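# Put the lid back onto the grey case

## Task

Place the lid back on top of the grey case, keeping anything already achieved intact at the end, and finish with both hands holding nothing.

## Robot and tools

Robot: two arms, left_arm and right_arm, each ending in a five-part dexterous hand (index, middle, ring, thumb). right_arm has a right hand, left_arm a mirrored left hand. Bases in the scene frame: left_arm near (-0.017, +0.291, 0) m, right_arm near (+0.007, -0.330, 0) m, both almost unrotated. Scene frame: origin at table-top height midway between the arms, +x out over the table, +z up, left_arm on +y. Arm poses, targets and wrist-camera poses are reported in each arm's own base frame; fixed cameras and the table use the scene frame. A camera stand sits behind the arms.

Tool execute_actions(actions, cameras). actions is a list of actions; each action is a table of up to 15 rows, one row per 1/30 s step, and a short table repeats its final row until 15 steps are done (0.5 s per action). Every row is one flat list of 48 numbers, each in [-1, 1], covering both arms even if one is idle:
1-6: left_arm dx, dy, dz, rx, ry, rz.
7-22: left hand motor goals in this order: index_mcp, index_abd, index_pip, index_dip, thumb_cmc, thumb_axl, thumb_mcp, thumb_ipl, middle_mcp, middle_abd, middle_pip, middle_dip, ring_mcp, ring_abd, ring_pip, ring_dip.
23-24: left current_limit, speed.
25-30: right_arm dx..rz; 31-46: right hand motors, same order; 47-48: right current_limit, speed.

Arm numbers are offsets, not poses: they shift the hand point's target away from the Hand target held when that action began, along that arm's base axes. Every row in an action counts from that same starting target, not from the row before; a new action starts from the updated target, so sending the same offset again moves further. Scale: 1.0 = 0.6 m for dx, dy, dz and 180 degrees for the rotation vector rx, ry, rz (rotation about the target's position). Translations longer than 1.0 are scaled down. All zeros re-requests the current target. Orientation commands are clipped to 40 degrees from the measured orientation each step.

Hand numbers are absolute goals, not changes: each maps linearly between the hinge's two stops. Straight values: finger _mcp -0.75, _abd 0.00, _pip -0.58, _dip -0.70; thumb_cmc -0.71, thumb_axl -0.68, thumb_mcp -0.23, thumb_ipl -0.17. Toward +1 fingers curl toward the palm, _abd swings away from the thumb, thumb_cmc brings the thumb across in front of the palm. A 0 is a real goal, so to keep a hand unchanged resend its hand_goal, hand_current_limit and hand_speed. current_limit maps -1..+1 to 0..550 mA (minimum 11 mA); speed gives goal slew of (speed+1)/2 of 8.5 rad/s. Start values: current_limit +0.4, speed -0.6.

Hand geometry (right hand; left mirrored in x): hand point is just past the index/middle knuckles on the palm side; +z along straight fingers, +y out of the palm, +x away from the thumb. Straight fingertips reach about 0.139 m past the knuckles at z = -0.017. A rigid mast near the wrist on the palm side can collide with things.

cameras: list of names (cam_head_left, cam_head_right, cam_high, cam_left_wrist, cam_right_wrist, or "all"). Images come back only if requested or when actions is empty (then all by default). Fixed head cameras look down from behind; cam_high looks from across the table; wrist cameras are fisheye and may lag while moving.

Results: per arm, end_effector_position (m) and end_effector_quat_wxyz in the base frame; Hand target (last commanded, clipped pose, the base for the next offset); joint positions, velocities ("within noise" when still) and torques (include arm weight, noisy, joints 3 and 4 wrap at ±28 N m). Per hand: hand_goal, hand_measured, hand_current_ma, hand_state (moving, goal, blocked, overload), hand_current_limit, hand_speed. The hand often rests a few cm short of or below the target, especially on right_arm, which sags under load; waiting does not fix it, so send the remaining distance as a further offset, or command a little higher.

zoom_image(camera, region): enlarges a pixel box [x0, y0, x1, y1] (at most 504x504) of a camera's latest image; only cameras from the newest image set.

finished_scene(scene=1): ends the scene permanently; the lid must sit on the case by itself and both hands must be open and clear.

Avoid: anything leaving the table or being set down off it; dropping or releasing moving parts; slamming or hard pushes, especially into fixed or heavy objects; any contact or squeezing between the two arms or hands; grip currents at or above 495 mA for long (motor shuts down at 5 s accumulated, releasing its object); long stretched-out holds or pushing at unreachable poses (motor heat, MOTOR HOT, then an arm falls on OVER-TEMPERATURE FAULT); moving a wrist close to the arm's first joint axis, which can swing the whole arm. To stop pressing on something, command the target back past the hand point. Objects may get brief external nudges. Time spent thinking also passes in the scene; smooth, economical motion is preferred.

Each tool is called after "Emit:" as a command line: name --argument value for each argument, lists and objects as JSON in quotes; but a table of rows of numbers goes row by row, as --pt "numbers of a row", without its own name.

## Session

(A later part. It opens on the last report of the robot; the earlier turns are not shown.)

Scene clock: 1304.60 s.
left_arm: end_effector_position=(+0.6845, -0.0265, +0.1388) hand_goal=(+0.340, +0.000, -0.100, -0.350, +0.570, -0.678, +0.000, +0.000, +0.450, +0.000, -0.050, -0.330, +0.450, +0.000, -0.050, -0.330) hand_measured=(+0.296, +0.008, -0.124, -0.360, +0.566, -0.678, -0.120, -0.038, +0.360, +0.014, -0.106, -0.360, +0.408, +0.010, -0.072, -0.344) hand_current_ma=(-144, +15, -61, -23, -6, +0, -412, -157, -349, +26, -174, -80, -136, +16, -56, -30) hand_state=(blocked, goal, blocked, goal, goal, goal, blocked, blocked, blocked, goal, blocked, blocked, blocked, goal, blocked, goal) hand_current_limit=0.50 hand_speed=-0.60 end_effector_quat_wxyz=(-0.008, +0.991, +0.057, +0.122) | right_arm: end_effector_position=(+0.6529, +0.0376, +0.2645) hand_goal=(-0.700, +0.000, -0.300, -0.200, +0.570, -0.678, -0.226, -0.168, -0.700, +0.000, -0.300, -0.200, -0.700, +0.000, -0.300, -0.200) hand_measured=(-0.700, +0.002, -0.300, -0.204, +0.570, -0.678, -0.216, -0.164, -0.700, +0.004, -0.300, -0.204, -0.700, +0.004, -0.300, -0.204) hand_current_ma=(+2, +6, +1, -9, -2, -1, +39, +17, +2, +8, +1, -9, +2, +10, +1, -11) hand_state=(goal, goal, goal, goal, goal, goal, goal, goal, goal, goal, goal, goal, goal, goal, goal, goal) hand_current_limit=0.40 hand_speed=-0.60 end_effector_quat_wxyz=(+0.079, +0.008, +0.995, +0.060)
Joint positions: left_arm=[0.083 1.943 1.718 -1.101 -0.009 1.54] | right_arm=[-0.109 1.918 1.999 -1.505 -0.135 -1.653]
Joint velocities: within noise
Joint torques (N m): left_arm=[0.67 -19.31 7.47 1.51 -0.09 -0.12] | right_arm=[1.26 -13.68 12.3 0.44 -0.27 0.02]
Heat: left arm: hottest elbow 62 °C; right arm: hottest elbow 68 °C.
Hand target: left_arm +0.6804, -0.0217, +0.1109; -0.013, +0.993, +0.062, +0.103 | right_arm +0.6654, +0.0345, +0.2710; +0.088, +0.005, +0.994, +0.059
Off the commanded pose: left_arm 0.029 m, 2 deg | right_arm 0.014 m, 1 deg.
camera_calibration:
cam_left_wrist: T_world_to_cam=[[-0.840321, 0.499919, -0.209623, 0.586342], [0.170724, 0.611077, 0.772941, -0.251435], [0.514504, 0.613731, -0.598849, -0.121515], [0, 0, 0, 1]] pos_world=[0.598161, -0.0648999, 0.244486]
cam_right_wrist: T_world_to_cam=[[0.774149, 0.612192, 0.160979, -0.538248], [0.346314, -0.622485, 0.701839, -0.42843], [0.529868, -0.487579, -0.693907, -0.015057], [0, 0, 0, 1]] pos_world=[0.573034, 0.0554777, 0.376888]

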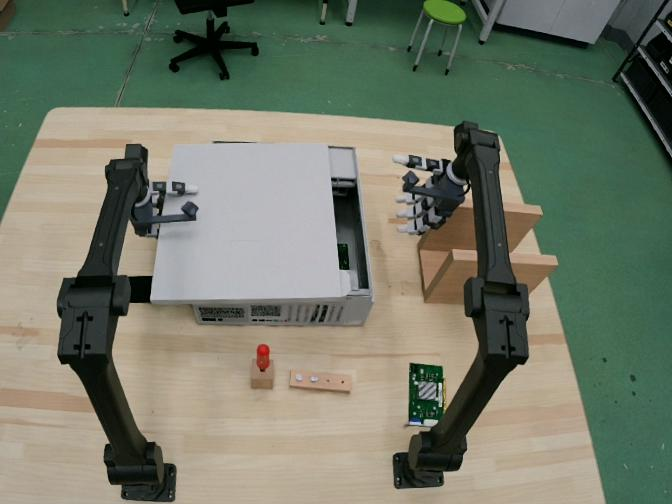

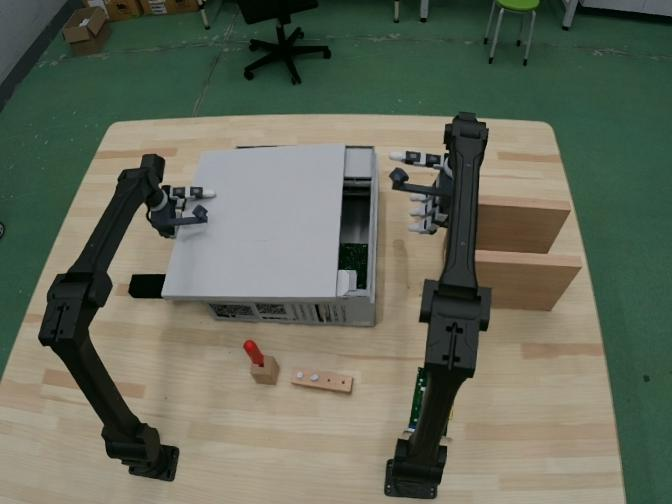

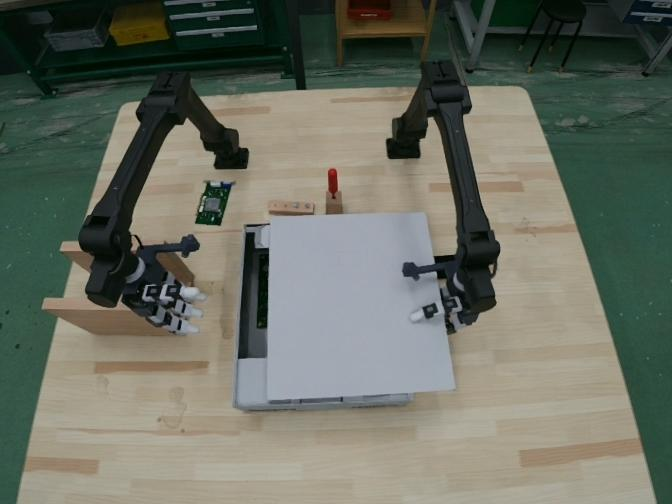

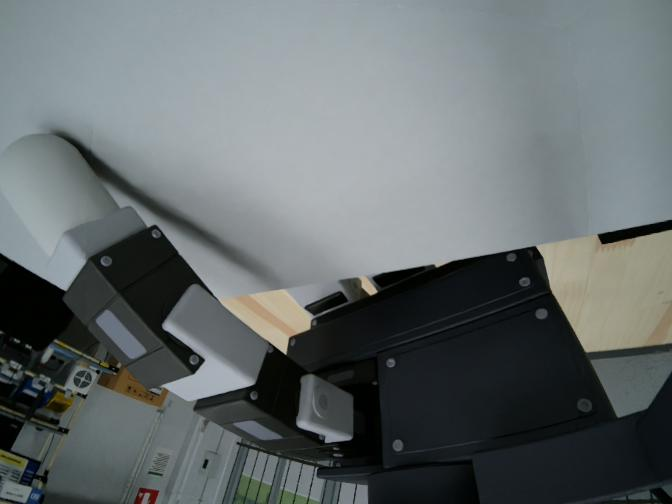

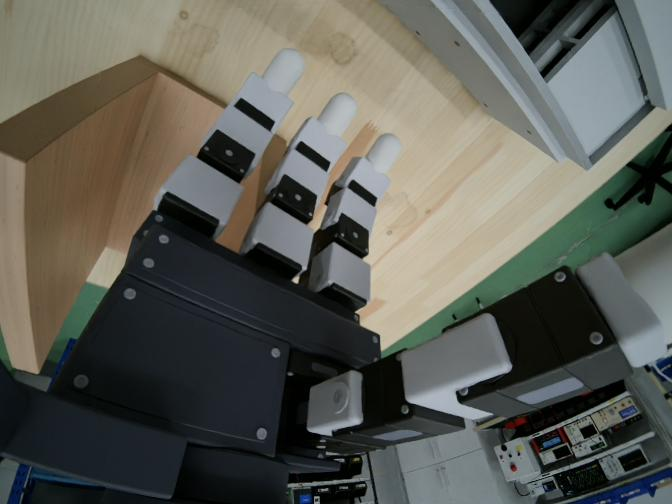

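Emit:
execute_actions --actions '[[[0,0,0,0,0,0,0.34,0,-0.1,-0.35,0.571,-0.678,-0.226,-0.168,0.45,0,-0.05,-0.33,0.45,0,-0.05,-0.33,0.5,-0.6,0,0,0.108,-0.0385,0.0554,0.0133,-0.754,0,-0.5,-0.62,0.571,-0.678,-0.226,-0.168,-0.754,0,-0.5,-0.62,-0.754,0,-0.5,-0.62,0.4,-0.6]],[[0,0,0,0,0,0,0.34,0,-0.1,-0.35,0.571,-0.678,-0.226,-0.168,0.45,0,-0.05,-0.33,0.45,0,-0.05,-0.33,0.5,-0.6,0,0,0,0,0,0,-0.754,0,-0.5,-0.62,0.571,-0.678,-0.226,-0.168,-0.754,0,-0.5,-0.62,-0.754,0,-0.5,-0.62,0.4,-0.6]]]' --cameras '["cam_head_left","cam_left_wrist"]'

Scene clock: 1356.50 s.
left_arm: end_effector_position=(+0.6791, -0.0254, +0.1256) hand_goal=(+0.340, +0.000, -0.100, -0.350, +0.570, -0.678, -0.226, -0.168, +0.450, +0.000, -0.050, -0.330, +0.450, +0.000, -0.050, -0.330) hand_measured=(+0.318, +0.004, -0.108, -0.354, +0.570, -0.678, -0.216, -0.164, +0.430, +0.004, -0.056, -0.334, +0.432, +0.004, -0.056, -0.334) hand_current_ma=(-61, +6, -17, -5, -1, +0, +29, +9, -54, +7, -13, -5, -49, +6, -11, -5) hand_state=(blocked, goal, goal, goal, goal, goal, goal, goal, blocked, goal, goal, goal, goal, goal, goal, goal) hand_current_limit=0.50 hand_speed=-0.60 end_effector_quat_wxyz=(-0.012, +0.992, +0.058, +0.111) | right_arm: end_effector_position=(+0.6568, +0.0322, +0.3266) hand_goal=(-0.754, +0.000, -0.500, -0.620, +0.570, -0.678, -0.226, -0.168, -0.754, +0.000, -0.500, -0.620, -0.754, +0.000, -0.500, -0.620) hand_measured=(-0.752, +0.002, -0.498, -0.618, +0.570, -0.678, -0.218, -0.164, -0.750, +0.004, -0.498, -0.618, -0.752, +0.004, -0.498, -0.618) hand_current_ma=(+6, +6, +7, +6, -2, -1, +37, +16, +10, +7, +7, +7, +5, +9, +6, +8) hand_state=(goal, goal, goal, goal, goal, goal, goal, goal, goal, goal, goal, goal, goal, goal, goal, goal) hand_current_limit=0.40 hand_speed=-0.60 end_effector_quat_wxyz=(+0.093, +0.003, +0.996, +0.010)
Joint positions: left_arm=[0.083 1.949 1.699 -1.098 -0.018 1.539] | right_arm=[-0.092 1.947 2.229 -1.669 -0.036 -1.653]
Joint torques (N m): left_arm=[0.91 -19.49 8.9 1.33 0.26 -0.09] | right_arm=[1.96 -14.33 11.73 0.55 -0.03 0.08]
Heat: left arm: hottest elbow 55 °C; right arm: hottest elbow 70 °C.
Hand target: left_arm +0.6803, -0.0217, +0.1109; -0.013, +0.993, +0.062, +0.103 | right_arm +0.6654, +0.0346, +0.3356; +0.000, -0.016, +1.000, +0.000
Off the commanded pose: left_arm 0.015 m, 1 deg | right_arm 0.013 m, 11 deg.
joint sent to its limit (right arm) — joint 4 (wrist pitch), lower limit. The joint targets are off in orientation, not in position.
camera_calibration:
cam_left_wrist: T_world_to_cam=[[-0.8464, 0.498525, -0.187293, 0.579865], [0.186322, 0.606678, 0.772804, -0.251721], [0.498889, 0.619205, -0.606378, -0.115709], [0, 0, 0, 1]] pos_world=[0.595426, -0.0647162, 0.232972]
Images, in order (width x height): cam_head_left 672x504, cam_left_wrist 672x504.

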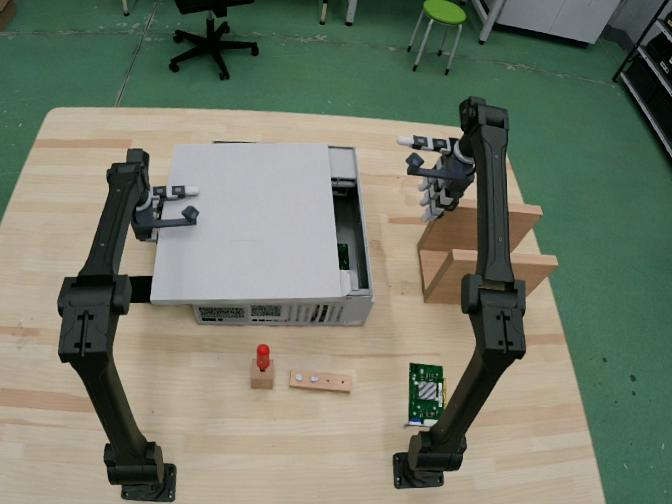

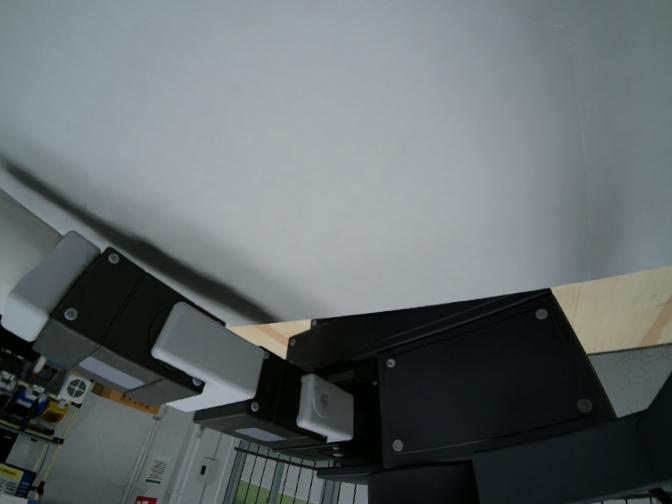

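Emit:
execute_actions --actions '[[[0,0,0.023,0,0,0,0.0,0,-0.5,-0.6,0.571,-0.678,-0.6,-0.3,0.0,0,-0.5,-0.6,0.0,0,-0.5,-0.6,0.5,-0.6,-0.0333,0.05,0,0,0,0,-0.754,0,-0.5,-0.62,0.571,-0.678,-0.226,-0.168,-0.754,0,-0.5,-0.62,-0.754,0,-0.5,-0.62,0.4,-0.6]],[[0,0,0,0,0,0,0.0,0,-0.5,-0.6,0.571,-0.678,-0.6,-0.3,0.0,0,-0.5,-0.6,0.0,0,-0.5,-0.6,0.5,-0.6,-0.0333,0.08,0,0,0,0,-0.754,0,-0.5,-0.62,0.571,-0.678,-0.226,-0.168,-0.754,0,-0.5,-0.62,-0.754,0,-0.5,-0.62,0.4,-0.6]],[[0,0,0,0,0,0,0.0,0,-0.5,-0.6,0.571,-0.678,-0.6,-0.3,0.0,0,-0.5,-0.6,0.0,0,-0.5,-0.6,0.5,-0.6,-0.0333,0.08,0,0,0,0,-0.754,0,-0.5,-0.62,0.571,-0.678,-0.226,-0.168,-0.754,0,-0.5,-0.62,-0.754,0,-0.5,-0.62,0.4,-0.6]]]' --cameras '["cam_head_left","cam_head_right","cam_left_wrist","cam_high"]'

Scene clock: 1381.50 s.
left_arm: end_effector_position=(+0.6759, -0.0256, +0.1244) hand_goal=(+0.000, +0.000, -0.500, -0.600, +0.570, -0.678, -0.600, -0.300, +0.000, +0.000, -0.500, -0.600, +0.000, +0.000, -0.500, -0.600) hand_measured=(-0.006, +0.004, -0.500, -0.598, +0.570, -0.678, -0.592, -0.296, -0.004, +0.004, -0.500, -0.598, -0.004, +0.004, -0.500, -0.598) hand_current_ma=(-11, +5, +1, +3, -1, +0, +24, +7, -9, +7, +1, +3, -8, +6, +1, +4) hand_state=(goal, goal, goal, goal, goal, goal, goal, goal, goal, goal, goal, goal, goal, goal, goal, goal) hand_current_limit=0.50 hand_speed=-0.60 end_effector_quat_wxyz=(-0.012, +0.993, +0.058, +0.104) | right_arm: end_effector_position=(+0.6101, +0.1635, +0.3292) hand_goal=(-0.754, +0.000, -0.500, -0.620, +0.570, -0.678, -0.226, -0.168, -0.754, +0.000, -0.500, -0.620, -0.754, +0.000, -0.500, -0.620) hand_measured=(-0.752, +0.002, -0.498, -0.618, +0.570, -0.678, -0.218, -0.164, -0.752, +0.002, -0.498, -0.618, -0.752, +0.004, -0.498, -0.618) hand_current_ma=(+4, +6, +6, +6, -2, -1, +37, +16, +4, +7, +6, +7, +4, +8, +5, +8) hand_state=(goal, goal, goal, goal, goal, goal, goal, goal, goal, goal, goal, goal, goal, goal, goal, goal) hand_current_limit=0.40 hand_speed=-0.60 end_effector_quat_wxyz=(+0.069, -0.015, +0.997, +0.018)
Joint positions: left_arm=[0.083 1.949 1.699 -1.112 -0.018 1.539] | right_arm=[0.126 1.845 2.086 -1.671 -0.021 -1.473]
Joint torques (N m): left_arm=[0.85 -20.48 10.78 0.51 0.23 -0.08] | right_arm=[1.32 -15.44 7.62 0.55 -0.11 0.16]
Heat: left arm: hottest elbow 59 °C; right arm: hottest elbow 66 °C.
Hand target: left_arm +0.6803, -0.0217, +0.1247; -0.013, +0.993, +0.062, +0.103 | right_arm +0.6055, +0.1607, +0.3358; +0.000, -0.016, +1.000, +0.000
Off the commanded pose: left_arm 0.006 m, 0 deg | right_arm 0.009 m, 8 deg.
joint sent to its limit (right arm) — joint 4 (wrist pitch), lower limit. The joint targets are off in orientation, not in position.
camera_calibration:
cam_left_wrist: T_world_to_cam=[[-0.848989, 0.498313, -0.17579, 0.577314], [0.196881, 0.607031, 0.769904, -0.256839], [0.490363, 0.61903, -0.613471, -0.108007], [0, 0, 0, 1]] pos_world=[0.593663, -0.064915, 0.232968]
Images, in order (width x height): cam_head_left 672x504, cam_head_right 672x504, cam_high 672x504, cam_left_wrist 672x504.

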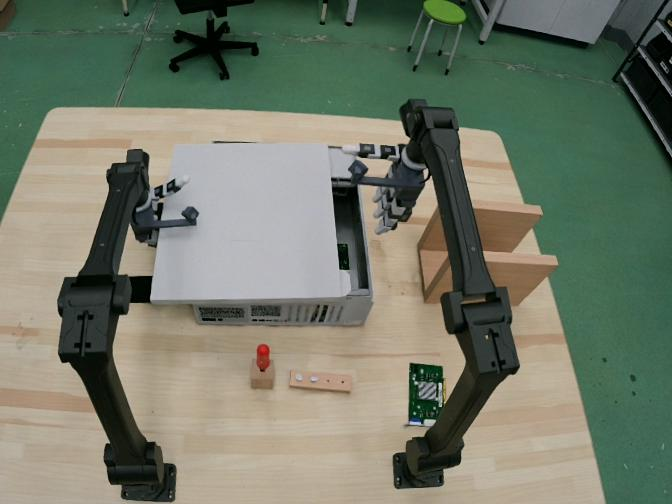

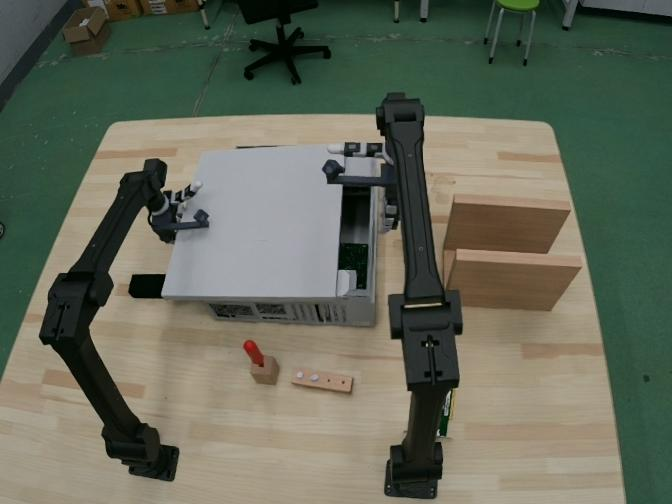

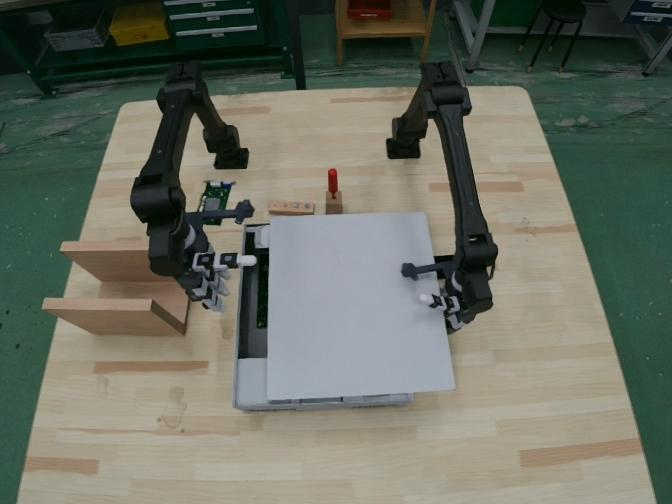

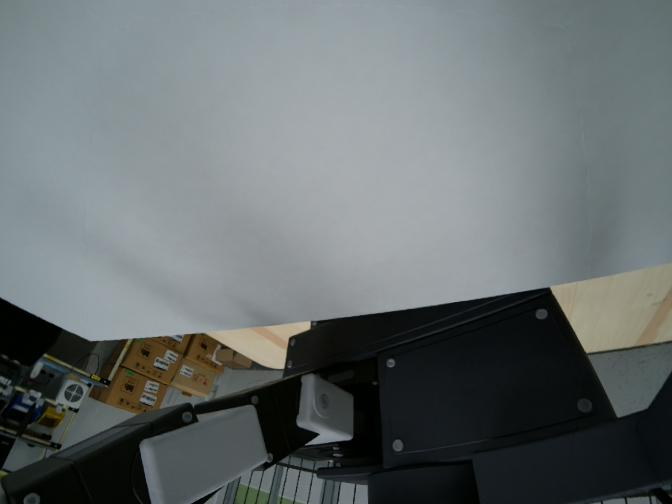

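Emit:
execute_actions --actions '[[[0,0.08,0,0,0,0,0.0,0,-0.5,-0.6,0.571,-0.678,-0.6,-0.3,0.0,0,-0.5,-0.6,0.0,0,-0.5,-0.6,0.5,-0.6,-0.0167,0.0685,0,0,0,0,-0.754,0,-0.55,-0.66,0.571,-0.678,-0.226,-0.168,-0.754,0,-0.55,-0.66,-0.754,0,-0.55,-0.66,0.4,-0.6]],[[0,0.08,0,0,0,0,0.0,0,-0.5,-0.6,0.571,-0.678,-0.6,-0.3,0.0,0,-0.5,-0.6,0.0,0,-0.5,-0.6,0.5,-0.6,-0.0167,0.0685,0,0,0,0,-0.754,0,-0.55,-0.66,0.571,-0.678,-0.226,-0.168,-0.754,0,-0.55,-0.66,-0.754,0,-0.55,-0.66,0.4,-0.6]],[[0,0,0,0,0,0,0.0,0,-0.5,-0.6,0.571,-0.678,-0.6,-0.3,0.0,0,-0.5,-0.6,0.0,0,-0.5,-0.6,0.5,-0.6,0,0,0,0,0,0,-0.754,0,-0.55,-0.66,0.571,-0.678,-0.226,-0.168,-0.754,0,-0.55,-0.66,-0.754,0,-0.55,-0.66,0.4,-0.6]]]' --cameras '["all"]'

Scene clock: 1388.03 s.
left_arm: end_effector_position=(+0.6659, +0.0754, +0.1187) hand_goal=(+0.000, +0.000, -0.500, -0.600, +0.570, -0.678, -0.600, -0.300, +0.000, +0.000, -0.500, -0.600, +0.000, +0.000, -0.500, -0.600) hand_measured=(-0.006, +0.004, -0.500, -0.598, +0.570, -0.678, -0.592, -0.296, -0.006, +0.004, -0.500, -0.598, -0.004, +0.004, -0.500, -0.598) hand_current_ma=(-12, +5, +1, +3, -1, +0, +22, +7, -10, +6, +0, +3, -9, +6, +0, +4) hand_state=(goal, goal, goal, goal, goal, goal, goal, goal, goal, goal, goal, goal, goal, goal, goal, goal) hand_current_limit=0.50 hand_speed=-0.60 end_effector_quat_wxyz=(-0.013, +0.993, +0.071, +0.095) | right_arm: end_effector_position=(+0.5901, +0.2453, +0.3284) hand_goal=(-0.754, +0.000, -0.550, -0.660, +0.570, -0.678, -0.226, -0.168, -0.754, +0.000, -0.550, -0.660, -0.754, +0.000, -0.550, -0.660) hand_measured=(-0.752, +0.002, -0.548, -0.658, +0.570, -0.678, -0.218, -0.164, -0.752, +0.002, -0.548, -0.658, -0.752, +0.004, -0.548, -0.658) hand_current_ma=(+3, +6, +7, +6, -2, -1, +37, +16, +4, +7, +7, +7, +3, +8, +6, +8) hand_state=(goal, goal, goal, goal, goal, goal, goal, goal, goal, goal, goal, goal, goal, goal, goal, goal) hand_current_limit=0.40 hand_speed=-0.60 end_effector_quat_wxyz=(+0.063, -0.015, +0.998, +0.026)
Joint positions: left_arm=[0.245 1.976 1.729 -1.133 0.008 1.673] | right_arm=[0.269 1.838 2.073 -1.671 -0.018 -1.33]
Joint torques (N m): left_arm=[-0.09 -19.72 13.3 0.46 0.46 0.05] | right_arm=[1.38 -15.56 7.71 0.53 -0.11 0.17]
Heat: left arm: hottest elbow 61 °C; right arm: hottest elbow 65 °C.
Hand target: left_arm +0.6804, +0.0741, +0.1245; -0.013, +0.993, +0.062, +0.103 | right_arm +0.5854, +0.2430, +0.3358; +0.000, -0.016, +1.000, +0.000
Off the commanded pose: left_arm 0.016 m, 1 deg | right_arm 0.009 m, 8 deg.
joint sent to its limit (right arm) — joint 4 (wrist pitch), lower limit. The joint targets are off in orientation, not in position.
camera_calibration:
cam_left_wrist: T_world_to_cam=[[-0.864511, 0.476263, -0.160606, 0.527665], [0.195917, 0.613582, 0.764941, -0.311065], [0.462858, 0.629834, -0.623756, -0.150427], [0, 0, 0, 1]] pos_world=[0.586741, 0.0343006, 0.228863]
cam_right_wrist: T_world_to_cam=[[0.751288, 0.653377, 0.0930861, -0.601412], [0.392597, -0.555824, 0.732754, -0.376085], [0.530504, -0.513963, -0.674097, 0.163457], [0, 0, 0, 1]] pos_world=[0.512769, 0.267923, 0.441747]

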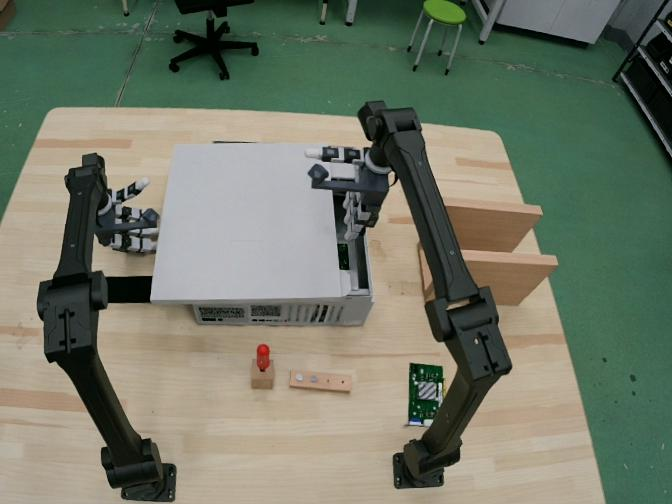

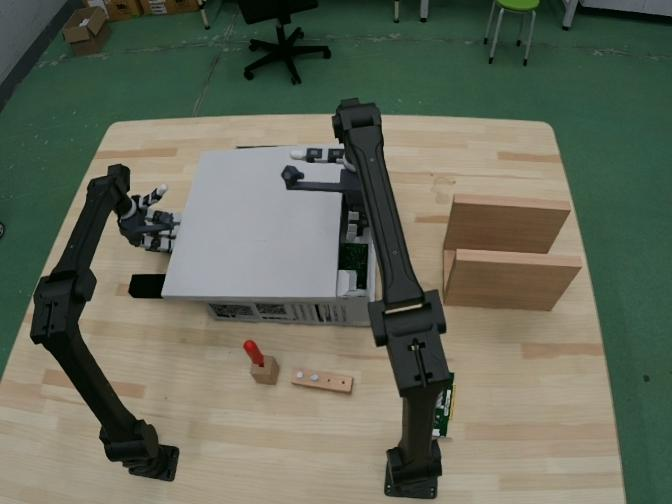

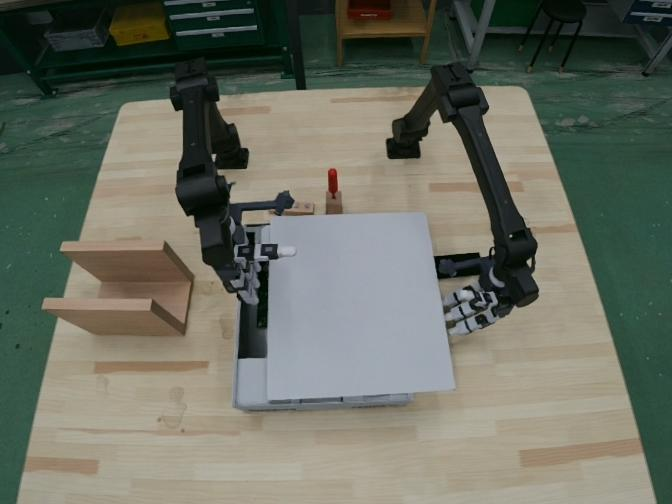

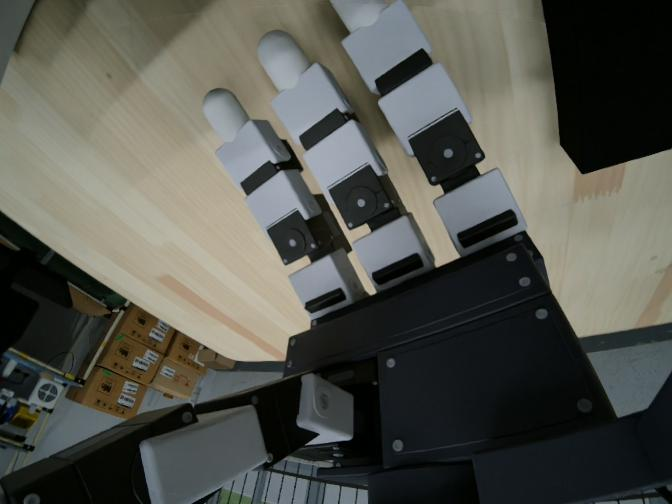

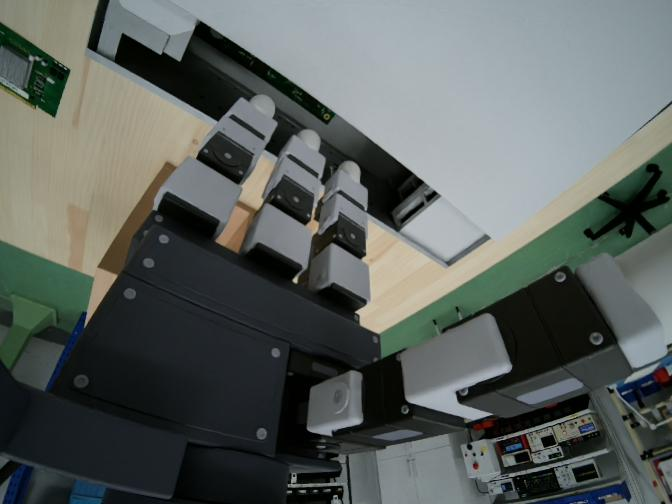

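Emit:
zoom_image --camera "cam_right_wrist" --region '[80, 0, 510, 300]'

Emit:
zoom_image --camera "cam_head_left" --region '[280, 90, 420, 320]'

Emit:
zoom_image --camera "cam_high" --region '[190, 190, 330, 430]'

Scaled by 1.172 from the camera's 672x504 image, which has a finer 960x720 frame.

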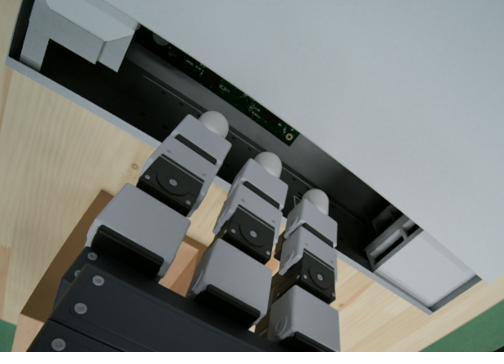

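Scaled by 2.191 from the camera's 672x504 image, which has a finer 960x720 frame.

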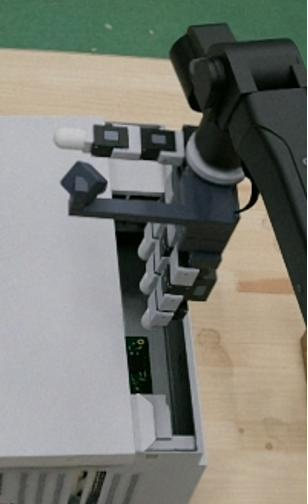

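Scaled by 2.100 from the camera's 672x504 image, which has a finer 960x720 frame.

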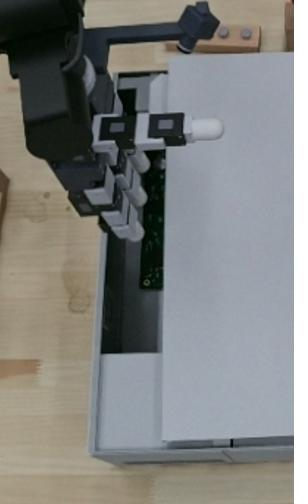

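Emit:
execute_actions --actions '[[[-0.034,0,0.078,-0.0083,0.0658,-0.0395,-0.2,0,-0.5,-0.6,0.571,-0.678,-0.6,-0.3,-0.2,0,-0.5,-0.6,-0.2,0,-0.5,-0.6,0.5,-0.6,0,-0.005,-0.0667,0,0,0,-0.754,0,-0.55,-0.66,0.571,-0.678,-0.226,-0.168,-0.754,0,-0.55,-0.66,-0.754,0,-0.55,-0.66,0.4,-0.6]],[[-0.034,0,0.078,0,0,0,-0.45,0,-0.5,-0.6,0.571,-0.678,-0.6,-0.3,-0.45,0,-0.5,-0.6,-0.45,0,-0.5,-0.6,0.5,-0.6,0,-0.005,-0.0667,0,0,0,-0.754,0,-0.55,-0.66,0.571,-0.678,-0.226,-0.168,-0.754,0,-0.55,-0.66,-0.754,0,-0.55,-0.66,0.4,-0.6]],[[0,0,0.078,0,0,0,-0.7,0,-0.5,-0.6,0.571,-0.678,-0.6,-0.3,-0.7,0,-0.5,-0.6,-0.7,0,-0.5,-0.6,0.5,-0.6,0,-0.005,-0.0667,0,0,0,-0.754,0,-0.55,-0.66,0.571,-0.678,-0.226,-0.168,-0.754,0,-0.55,-0.66,-0.754,0,-0.55,-0.66,0.4,-0.6]]]' --cameras '["all"]'

Scene clock: 1411.80 s.
left_arm: end_effector_position=(+0.6336, +0.0684, +0.2473) hand_goal=(-0.700, +0.000, -0.500, -0.600, +0.570, -0.678, -0.600, -0.300, -0.700, +0.000, -0.500, -0.600, -0.700, +0.000, -0.500, -0.600) hand_measured=(-0.698, +0.002, -0.500, -0.598, +0.570, -0.678, -0.592, -0.296, -0.698, +0.002, -0.500, -0.598, -0.698, +0.002, -0.500, -0.598) hand_current_ma=(+5, +2, +0, +3, +0, +0, +22, +7, +4, +3, +0, +3, +4, +3, +0, +4) hand_state=(goal, goal, goal, goal, goal, goal, goal, goal, goal, goal, goal, goal, goal, goal, goal, goal) hand_current_limit=0.50 hand_speed=-0.60 end_effector_quat_wxyz=(+0.001, +1.000, +0.004, +0.007) | right_arm: end_effector_position=(+0.5824, +0.2402, +0.2274) hand_goal=(-0.754, +0.000, -0.550, -0.660, +0.570, -0.678, -0.226, -0.168, -0.754, +0.000, -0.550, -0.660, -0.754, +0.000, -0.550, -0.660) hand_measured=(-0.758, +0.002, -0.548, -0.658, +0.570, -0.678, -0.218, -0.164, -0.752, +0.002, -0.548, -0.658, -0.752, +0.002, -0.548, -0.658) hand_current_ma=(-13, +5, +5, +6, -1, -1, +35, +16, +4, +5, +7, +7, +3, +7, +6, +8) hand_state=(goal, goal, goal, goal, goal, goal, goal, goal, goal, goal, goal, goal, goal, goal, goal, goal) hand_current_limit=0.40 hand_speed=-0.60 end_effector_quat_wxyz=(+0.007, -0.019, +1.000, +0.001)
Joint positions: left_arm=[0.248 2.021 2.159 -1.696 0.005 1.811] | right_arm=[0.269 1.87 1.875 -1.562 0.001 -1.339]
Joint torques (N m): left_arm=[0.97 -22.48 12.68 -0.03 0.39 0.09] | right_arm=[0.62 -13.8 7.35 0.9 -0.04 0.01]
Heat: left arm: hottest elbow 67 °C; right arm: hottest elbow 60 °C.
Hand target: left_arm +0.6397, +0.0741, +0.2651; +0.000, +1.000, +0.000, +0.000 | right_arm +0.5854, +0.2339, +0.2157; +0.000, -0.016, +1.000, +0.000
Off the commanded pose: left_arm 0.020 m, 1 deg | right_arm 0.014 m, 1 deg.
joint sent to its limit (left arm) — joint 4 (wrist pitch), lower limit. The joint targets are off in orientation, not in position.
camera_calibration:
cam_left_wrist: T_world_to_cam=[[-0.809282, 0.586791, -0.0271837, 0.448138], [0.406254, 0.592517, 0.695616, -0.513528], [0.424288, 0.551906, -0.7179, 0.00221077], [0, 0, 0, 1]] pos_world=[0.570355, 0.0400903, 0.370987]
cam_right_wrist: T_world_to_cam=[[0.74978, 0.661251, -0.0240198, -0.557276], [0.47748, -0.515561, 0.711485, -0.356159], [0.458086, -0.544926, -0.702291, 0.152803], [0, 0, 0, 1]] pos_world=[0.517896, 0.268144, 0.347328]

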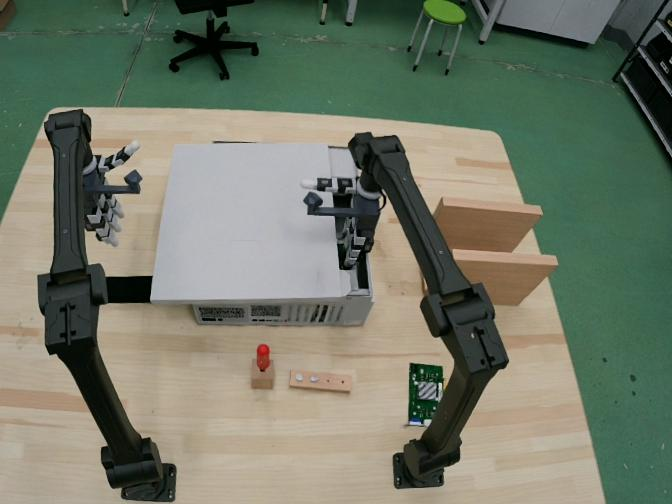

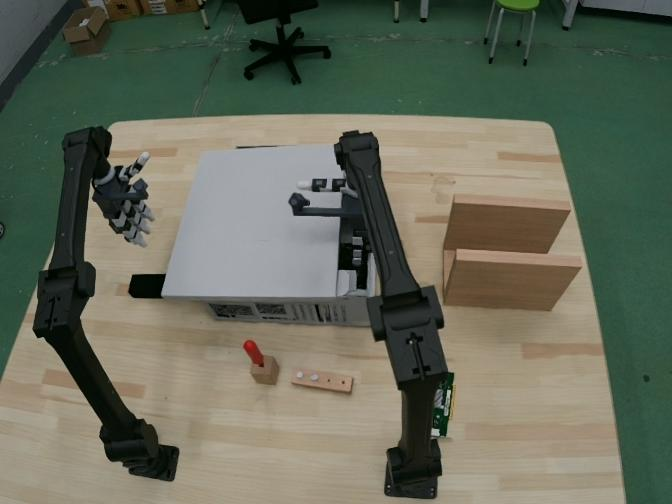

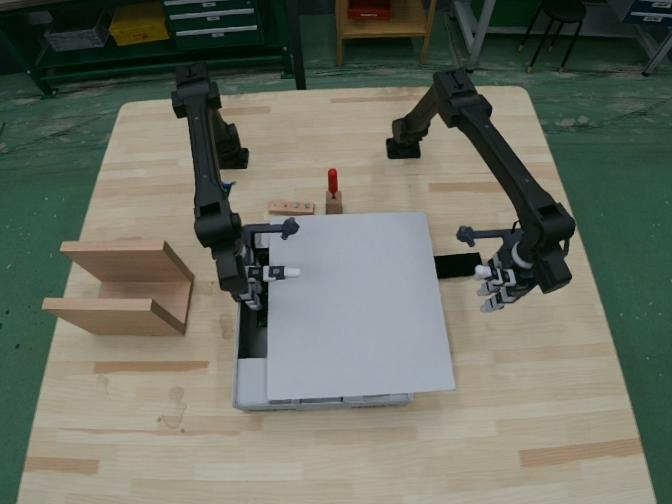

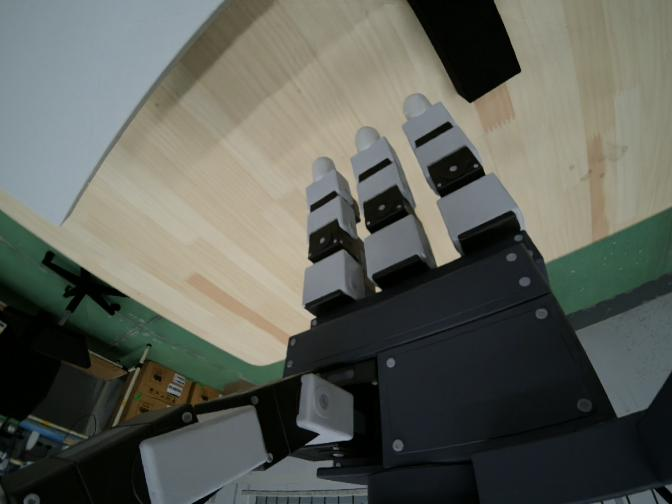

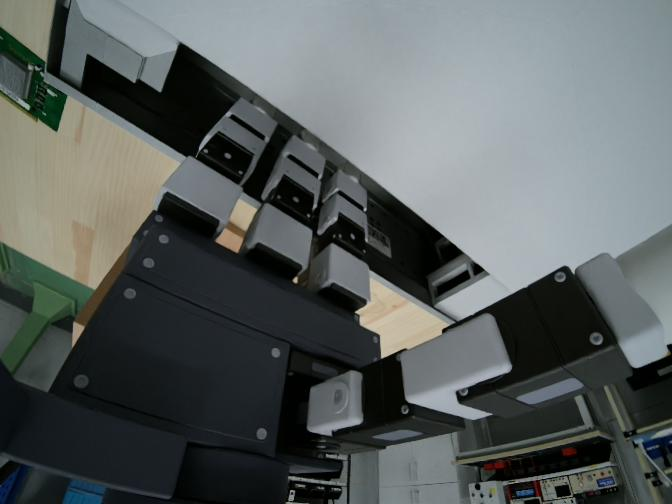

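Emit:
execute_actions --actions '[[[-0.025,-0.108,0,0,0,0,-0.7,0,-0.5,-0.6,0.571,-0.678,-0.6,-0.3,-0.7,0,-0.5,-0.6,-0.7,0,-0.5,-0.6,0.5,-0.6,0,0.005,-0.06,0,0,0,-0.754,0,-0.55,-0.66,0.571,-0.678,-0.226,-0.168,-0.754,0,-0.55,-0.66,-0.754,0,-0.55,-0.66,0.4,-0.6]],[[-0.025,-0.108,0,0,0,0,-0.7,0,-0.5,-0.6,0.571,-0.678,-0.6,-0.3,-0.7,0,-0.5,-0.6,-0.7,0,-0.5,-0.6,0.5,-0.6,0,0,0,0,0,0,-0.754,0,-0.55,-0.66,0.571,-0.678,-0.226,-0.168,-0.754,0,-0.55,-0.66,-0.754,0,-0.55,-0.66,0.4,-0.6]]]' --cameras '["all"]'

Scene clock: 1430.87 s.
left_arm: end_effector_position=(+0.6103, -0.0583, +0.2573) hand_goal=(-0.700, +0.000, -0.500, -0.600, +0.570, -0.678, -0.600, -0.300, -0.700, +0.000, -0.500, -0.600, -0.700, +0.000, -0.500, -0.600) hand_measured=(-0.702, +0.002, -0.504, -0.600, +0.570, -0.678, -0.592, -0.296, -0.702, +0.002, -0.502, -0.600, -0.702, +0.002, -0.502, -0.598) hand_current_ma=(-3, +2, -5, +1, +0, +0, +20, +7, -3, +2, -4, +1, -3, +2, -1, +2) hand_state=(goal, goal, goal, goal, goal, goal, goal, goal, goal, goal, goal, goal, goal, goal, goal, goal) hand_current_limit=0.50 hand_speed=-0.60 end_effector_quat_wxyz=(-0.001, +1.000, -0.009, -0.009) | right_arm: end_effector_position=(+0.5826, +0.2405, +0.2278) hand_goal=(-0.754, +0.000, -0.550, -0.660, +0.570, -0.678, -0.226, -0.168, -0.754, +0.000, -0.550, -0.660, -0.754, +0.000, -0.550, -0.660) hand_measured=(-0.756, +0.002, -0.548, -0.658, +0.570, -0.678, -0.218, -0.164, -0.758, +0.002, -0.548, -0.658, -0.790, +0.002, -0.548, -0.658) hand_current_ma=(-4, +5, +5, +6, -1, -1, +35, +16, -10, +5, +6, +7, -145, +6, +6, +8) hand_state=(goal, goal, goal, goal, goal, goal, goal, goal, goal, goal, goal, goal, blocked, goal, goal, goal) hand_current_limit=0.40 hand_speed=-0.60 end_effector_quat_wxyz=(+0.032, -0.019, +0.999, +0.008)
Joint positions: left_arm=[0.046 1.918 2.027 -1.698 -0.003 1.634] | right_arm=[0.269 1.834 1.817 -1.488 -0.001 -1.339]
Joint torques (N m): left_arm=[0.85 -22.59 8.5 0.61 0.31 -0.08] | right_arm=[1.08 -10.87 5.33 1.63 -0.02 0.07]
Heat: left arm: hottest elbow 72 °C; right arm: hottest elbow 58 °C.
Hand target: left_arm +0.6096, -0.0555, +0.2650; +0.000, +1.000, +0.000, +0.000 | right_arm +0.5854, +0.2370, +0.1797; +0.000, -0.016, +1.000, +0.000
Off the commanded pose: left_arm 0.008 m, 1 deg | right_arm 0.048 m, 4 deg.
camera_calibration:
cam_left_wrist: T_world_to_cam=[[-0.794846, 0.606811, 0.0000962213, 0.489279], [0.44253, 0.579551, 0.684316, -0.45595], [0.415195, 0.543968, -0.729186, 0.0972201], [0, 0, 0, 1]] pos_world=[0.550308, -0.0855381, 0.382858]
cam_right_wrist: T_world_to_cam=[[0.749826, 0.661244, 0.0227503, -0.568202], [0.441987, -0.52619, 0.726479, -0.336539], [0.492351, -0.534677, -0.686812, 0.127183], [0, 0, 0, 1]] pos_world=[0.512179, 0.266639, 0.344766]

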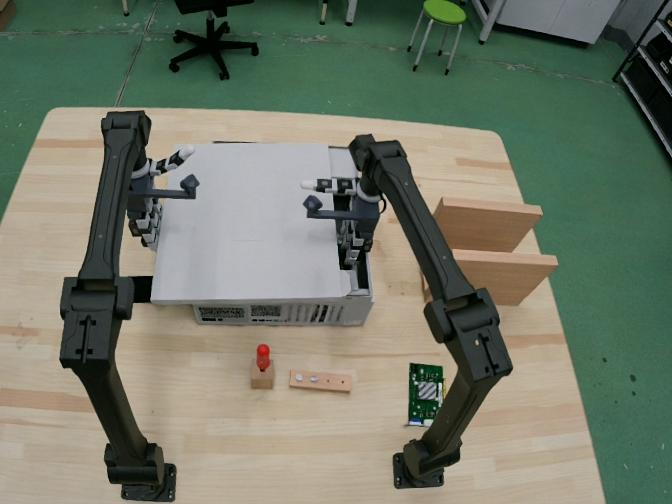

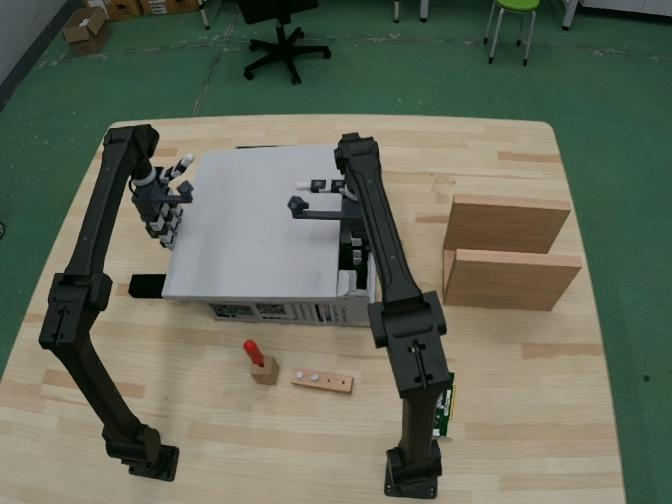

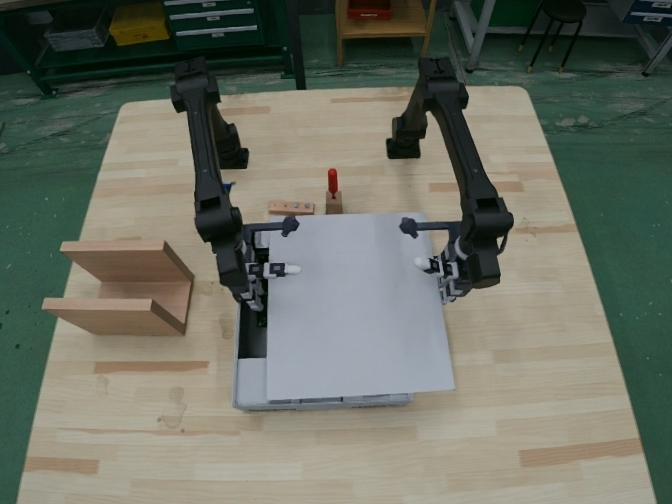

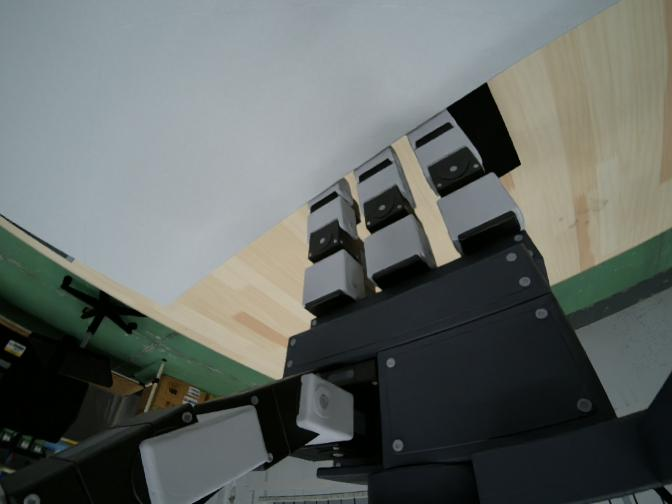

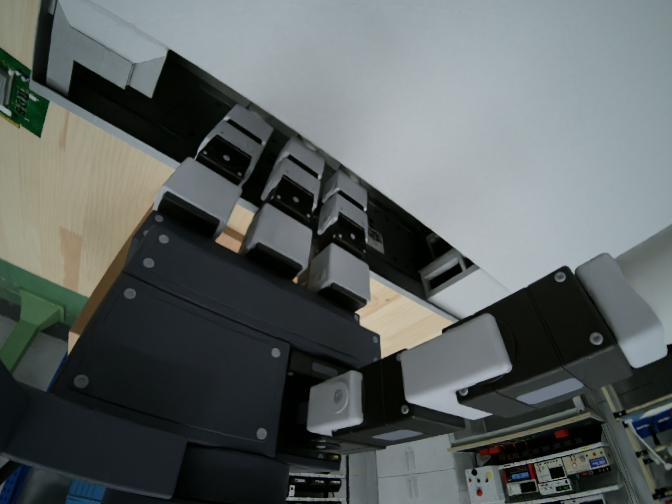

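Emit:
zoom_image --camera "cam_right_wrist" --region '[150, 60, 430, 280]'

Emit:
zoom_image --camera "cam_head_left" --region '[300, 130, 400, 310]'

Emit:
zoom_image --camera "cam_head_right" --region '[320, 130, 400, 310]'

Scaled by 1.800 from the camera's 672x504 image, which has a finer 960x720 frame.

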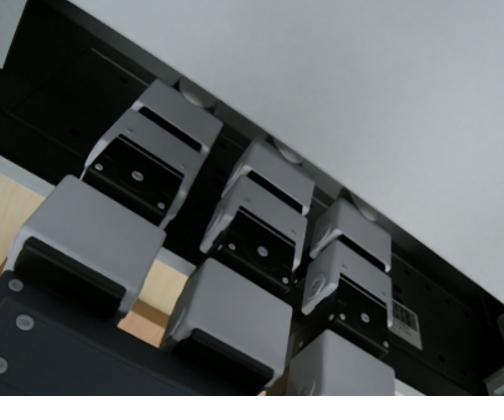

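Scaled by 2.800 from the camera's 672x504 image, which has a finer 960x720 frame.

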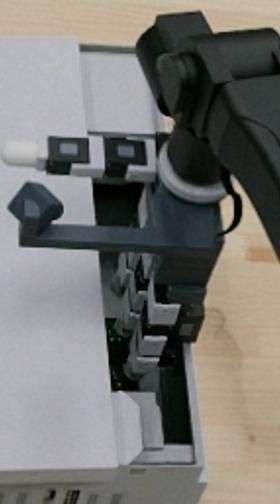

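Scaled by 2.800 from the camera's 672x504 image, which has a finer 960x720 frame.

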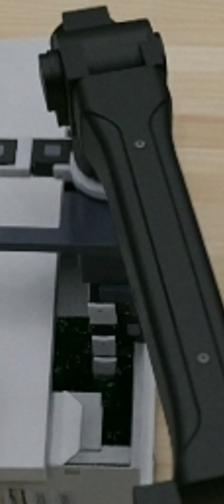

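Emit:
execute_actions --actions '[[[0,0,0,0,0,0,-0.7,0,-0.5,-0.6,0.571,-0.678,-0.6,-0.3,-0.7,0,-0.5,-0.6,-0.7,0,-0.5,-0.6,0.5,-0.6,0,0,0.095,0,0,0,-0.754,0,-0.55,-0.66,0.571,-0.678,-0.226,-0.168,-0.754,0,-0.55,-0.66,-0.754,0,-0.55,-0.66,0.4,-0.6]],[[0,0,0,0,0,0,-0.7,0,-0.5,-0.6,0.571,-0.678,-0.6,-0.3,-0.7,0,-0.5,-0.6,-0.7,0,-0.5,-0.6,0.5,-0.6,0.075,0,0,0,0,0,-0.754,0,-0.55,-0.66,0.571,-0.678,-0.226,-0.168,-0.754,0,-0.55,-0.66,-0.754,0,-0.55,-0.66,0.4,-0.6]]]' --cameras '["cam_head_left","cam_right_wrist"]'

Scene clock: 1466.20 s.
left_arm: end_effector_position=(+0.6104, -0.0583, +0.2573) hand_goal=(-0.700, +0.000, -0.500, -0.600, +0.570, -0.678, -0.600, -0.300, -0.700, +0.000, -0.500, -0.600, -0.700, +0.000, -0.500, -0.600) hand_measured=(-0.702, +0.002, -0.504, -0.600, +0.570, -0.678, -0.592, -0.296, -0.702, +0.002, -0.502, -0.600, -0.702, +0.002, -0.502, -0.598) hand_current_ma=(-3, +2, -5, +1, +0, +0, +20, +7, -3, +2, -4, +1, -3, +2, -1, +2) hand_state=(goal, goal, goal, goal, goal, goal, goal, goal, goal, goal, goal, goal, goal, goal, goal, goal) hand_current_limit=0.50 hand_speed=-0.60 end_effector_quat_wxyz=(-0.001, +1.000, -0.008, -0.009) | right_arm: end_effector_position=(+0.6157, +0.2404, +0.2321) hand_goal=(-0.754, +0.000, -0.550, -0.660, +0.570, -0.678, -0.226, -0.168, -0.754, +0.000, -0.550, -0.660, -0.754, +0.000, -0.550, -0.660) hand_measured=(-0.756, +0.002, -0.548, -0.658, +0.570, -0.678, -0.218, -0.164, -0.754, +0.002, -0.548, -0.658, -0.754, +0.002, -0.548, -0.658) hand_current_ma=(-4, +5, +5, +6, -2, -1, +35, +16, -2, +5, +6, +7, -2, +6, +6, +8) hand_state=(goal, goal, goal, goal, goal, goal, goal, goal, goal, goal, goal, goal, goal, goal, goal, goal) hand_current_limit=0.40 hand_speed=-0.60 end_effector_quat_wxyz=(-0.007, -0.018, +1.000, -0.002)
Joint positions: left_arm=[0.046 1.918 2.027 -1.698 -0.003 1.633] | right_arm=[0.255 1.992 2.076 -1.669 0 -1.353]
Joint torques (N m): left_arm=[0.85 -22.59 8.47 0.58 0.3 -0.09] | right_arm=[0.62 -14.15 11.88 0.12 -0.03 0.01]
Heat: left arm: hottest elbow 61 °C; right arm: hottest elbow 54 °C.
Hand target: left_arm +0.6096, -0.0555, +0.2650; +0.000, +1.000, +0.000, +0.000 | right_arm +0.6304, +0.2367, +0.2367; +0.000, -0.016, +1.000, +0.000
Off the commanded pose: left_arm 0.008 m, 1 deg | right_arm 0.016 m, 1 deg.
camera_calibration:
cam_right_wrist: T_world_to_cam=[[0.749287, 0.660421, -0.0491195, -0.575932], [0.49643, -0.511039, 0.701709, -0.385809], [0.438321, -0.550166, -0.710768, 0.156412], [0, 0, 0, 1]] pos_world=[0.554507, 0.269246, 0.353609]
Images, in order (width x height): cam_head_left 672x504, cam_right_wrist 672x504.

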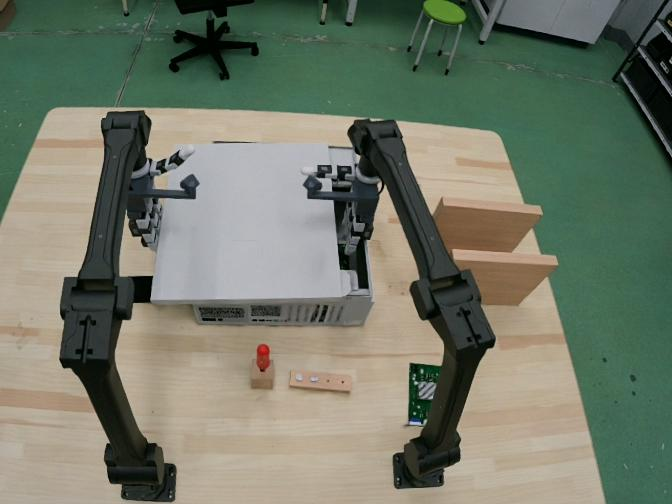

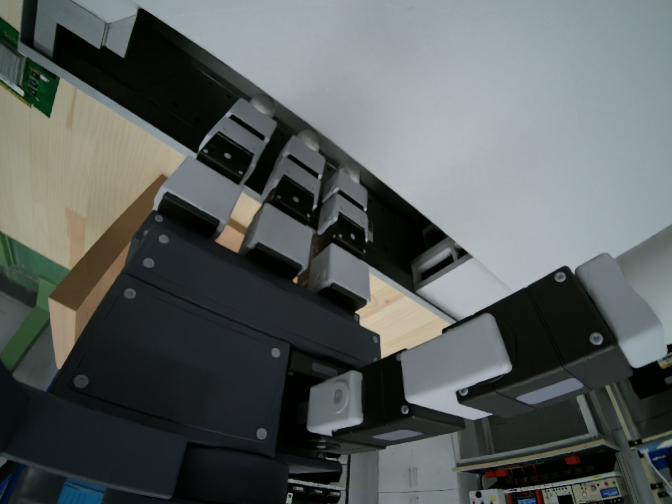

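Emit:
execute_actions --actions '[[[0,0,0,0,0,0,-0.7,0,-0.5,-0.6,0.571,-0.678,-0.6,-0.3,-0.7,0,-0.5,-0.6,-0.7,0,-0.5,-0.6,0.5,-0.6,0,0,0,0,0,0,-0.754,0,-0.43,0.1,0.571,-0.678,-0.226,-0.168,-0.754,0,-0.43,0.1,-0.754,0,-0.43,0.1,0.4,-0.6]],[[0,0,0,0,0,0,-0.7,0,-0.5,-0.6,0.571,-0.678,-0.6,-0.3,-0.7,0,-0.5,-0.6,-0.7,0,-0.5,-0.6,0.5,-0.6,0,0,0,0,0,0,-0.754,0,-0.43,0.1,0.571,-0.678,-0.226,-0.168,-0.754,0,-0.43,0.1,-0.754,0,-0.43,0.1,0.4,-0.6]]]' --cameras '["cam_right_wrist"]'

Scene clock: 1472.97 s.
left_arm: end_effector_position=(+0.6104, -0.0583, +0.2573) hand_goal=(-0.700, +0.000, -0.500, -0.600, +0.570, -0.678, -0.600, -0.300, -0.700, +0.000, -0.500, -0.600, -0.700, +0.000, -0.500, -0.600) hand_measured=(-0.702, +0.002, -0.504, -0.600, +0.570, -0.678, -0.592, -0.296, -0.702, +0.002, -0.502, -0.600, -0.702, +0.002, -0.502, -0.598) hand_current_ma=(-3, +2, -5, +1, +0, +0, +20, +7, -3, +2, -4, +1, -3, +2, -1, +2) hand_state=(goal, goal, goal, goal, goal, goal, goal, goal, goal, goal, goal, goal, goal, goal, goal, goal) hand_current_limit=0.50 hand_speed=-0.60 end_effector_quat_wxyz=(-0.001, +1.000, -0.008, -0.009) | right_arm: end_effector_position=(+0.6156, +0.2404, +0.2319) hand_goal=(-0.754, +0.000, -0.430, +0.100, +0.570, -0.678, -0.226, -0.168, -0.754, +0.000, -0.430, +0.100, -0.754, +0.000, -0.430, +0.100) hand_measured=(-0.756, +0.002, -0.434, +0.096, +0.570, -0.678, -0.218, -0.164, -0.754, +0.002, -0.434, +0.096, -0.754, +0.002, -0.432, +0.096) hand_current_ma=(-3, +5, -9, -9, -2, -1, +35, +16, -2, +5, -9, -9, -2, +6, -8, -11) hand_state=(goal, goal, goal, goal, goal, goal, goal, goal, goal, goal, goal, goal, goal, goal, goal, goal) hand_current_limit=0.40 hand_speed=-0.60 end_effector_quat_wxyz=(-0.007, -0.019, +1.000, -0.002)
Joint positions: left_arm=[0.046 1.918 2.027 -1.698 -0.003 1.633] | right_arm=[0.255 1.993 2.076 -1.669 0 -1.353]
Joint torques (N m): left_arm=[0.91 -22.59 8.55 0.62 0.31 -0.09] | right_arm=[0.62 -14.15 11.95 0.16 -0.05 0.01]
Heat: left arm: hottest elbow 60 °C; right arm: hottest elbow 57 °C.
Hand target: left_arm +0.6096, -0.0555, +0.2650; +0.000, +1.000, +0.000, +0.000 | right_arm +0.6304, +0.2367, +0.2365; +0.000, -0.016, +1.000, +0.000
Off the commanded pose: left_arm 0.008 m, 1 deg | right_arm 0.016 m, 1 deg.
joint sent to its limit (right arm) — joint 4 (wrist pitch), lower limit. The joint targets still meet the commanded pose.
camera_calibration:
cam_right_wrist: T_world_to_cam=[[0.748959, 0.660743, -0.0497951, -0.575612], [0.497179, -0.510696, 0.70143, -0.386007], [0.438035, -0.550099, -0.710997, 0.156421], [0, 0, 0, 1]] pos_world=[0.554506, 0.269246, 0.353308]
Images, in order (width x height): cam_right_wrist 672x504.

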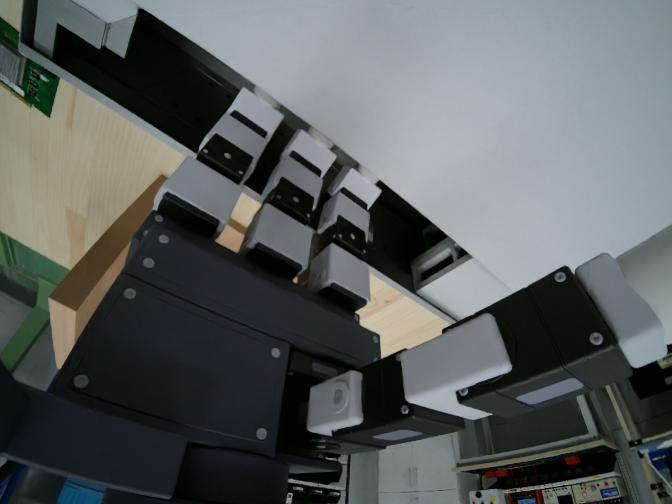

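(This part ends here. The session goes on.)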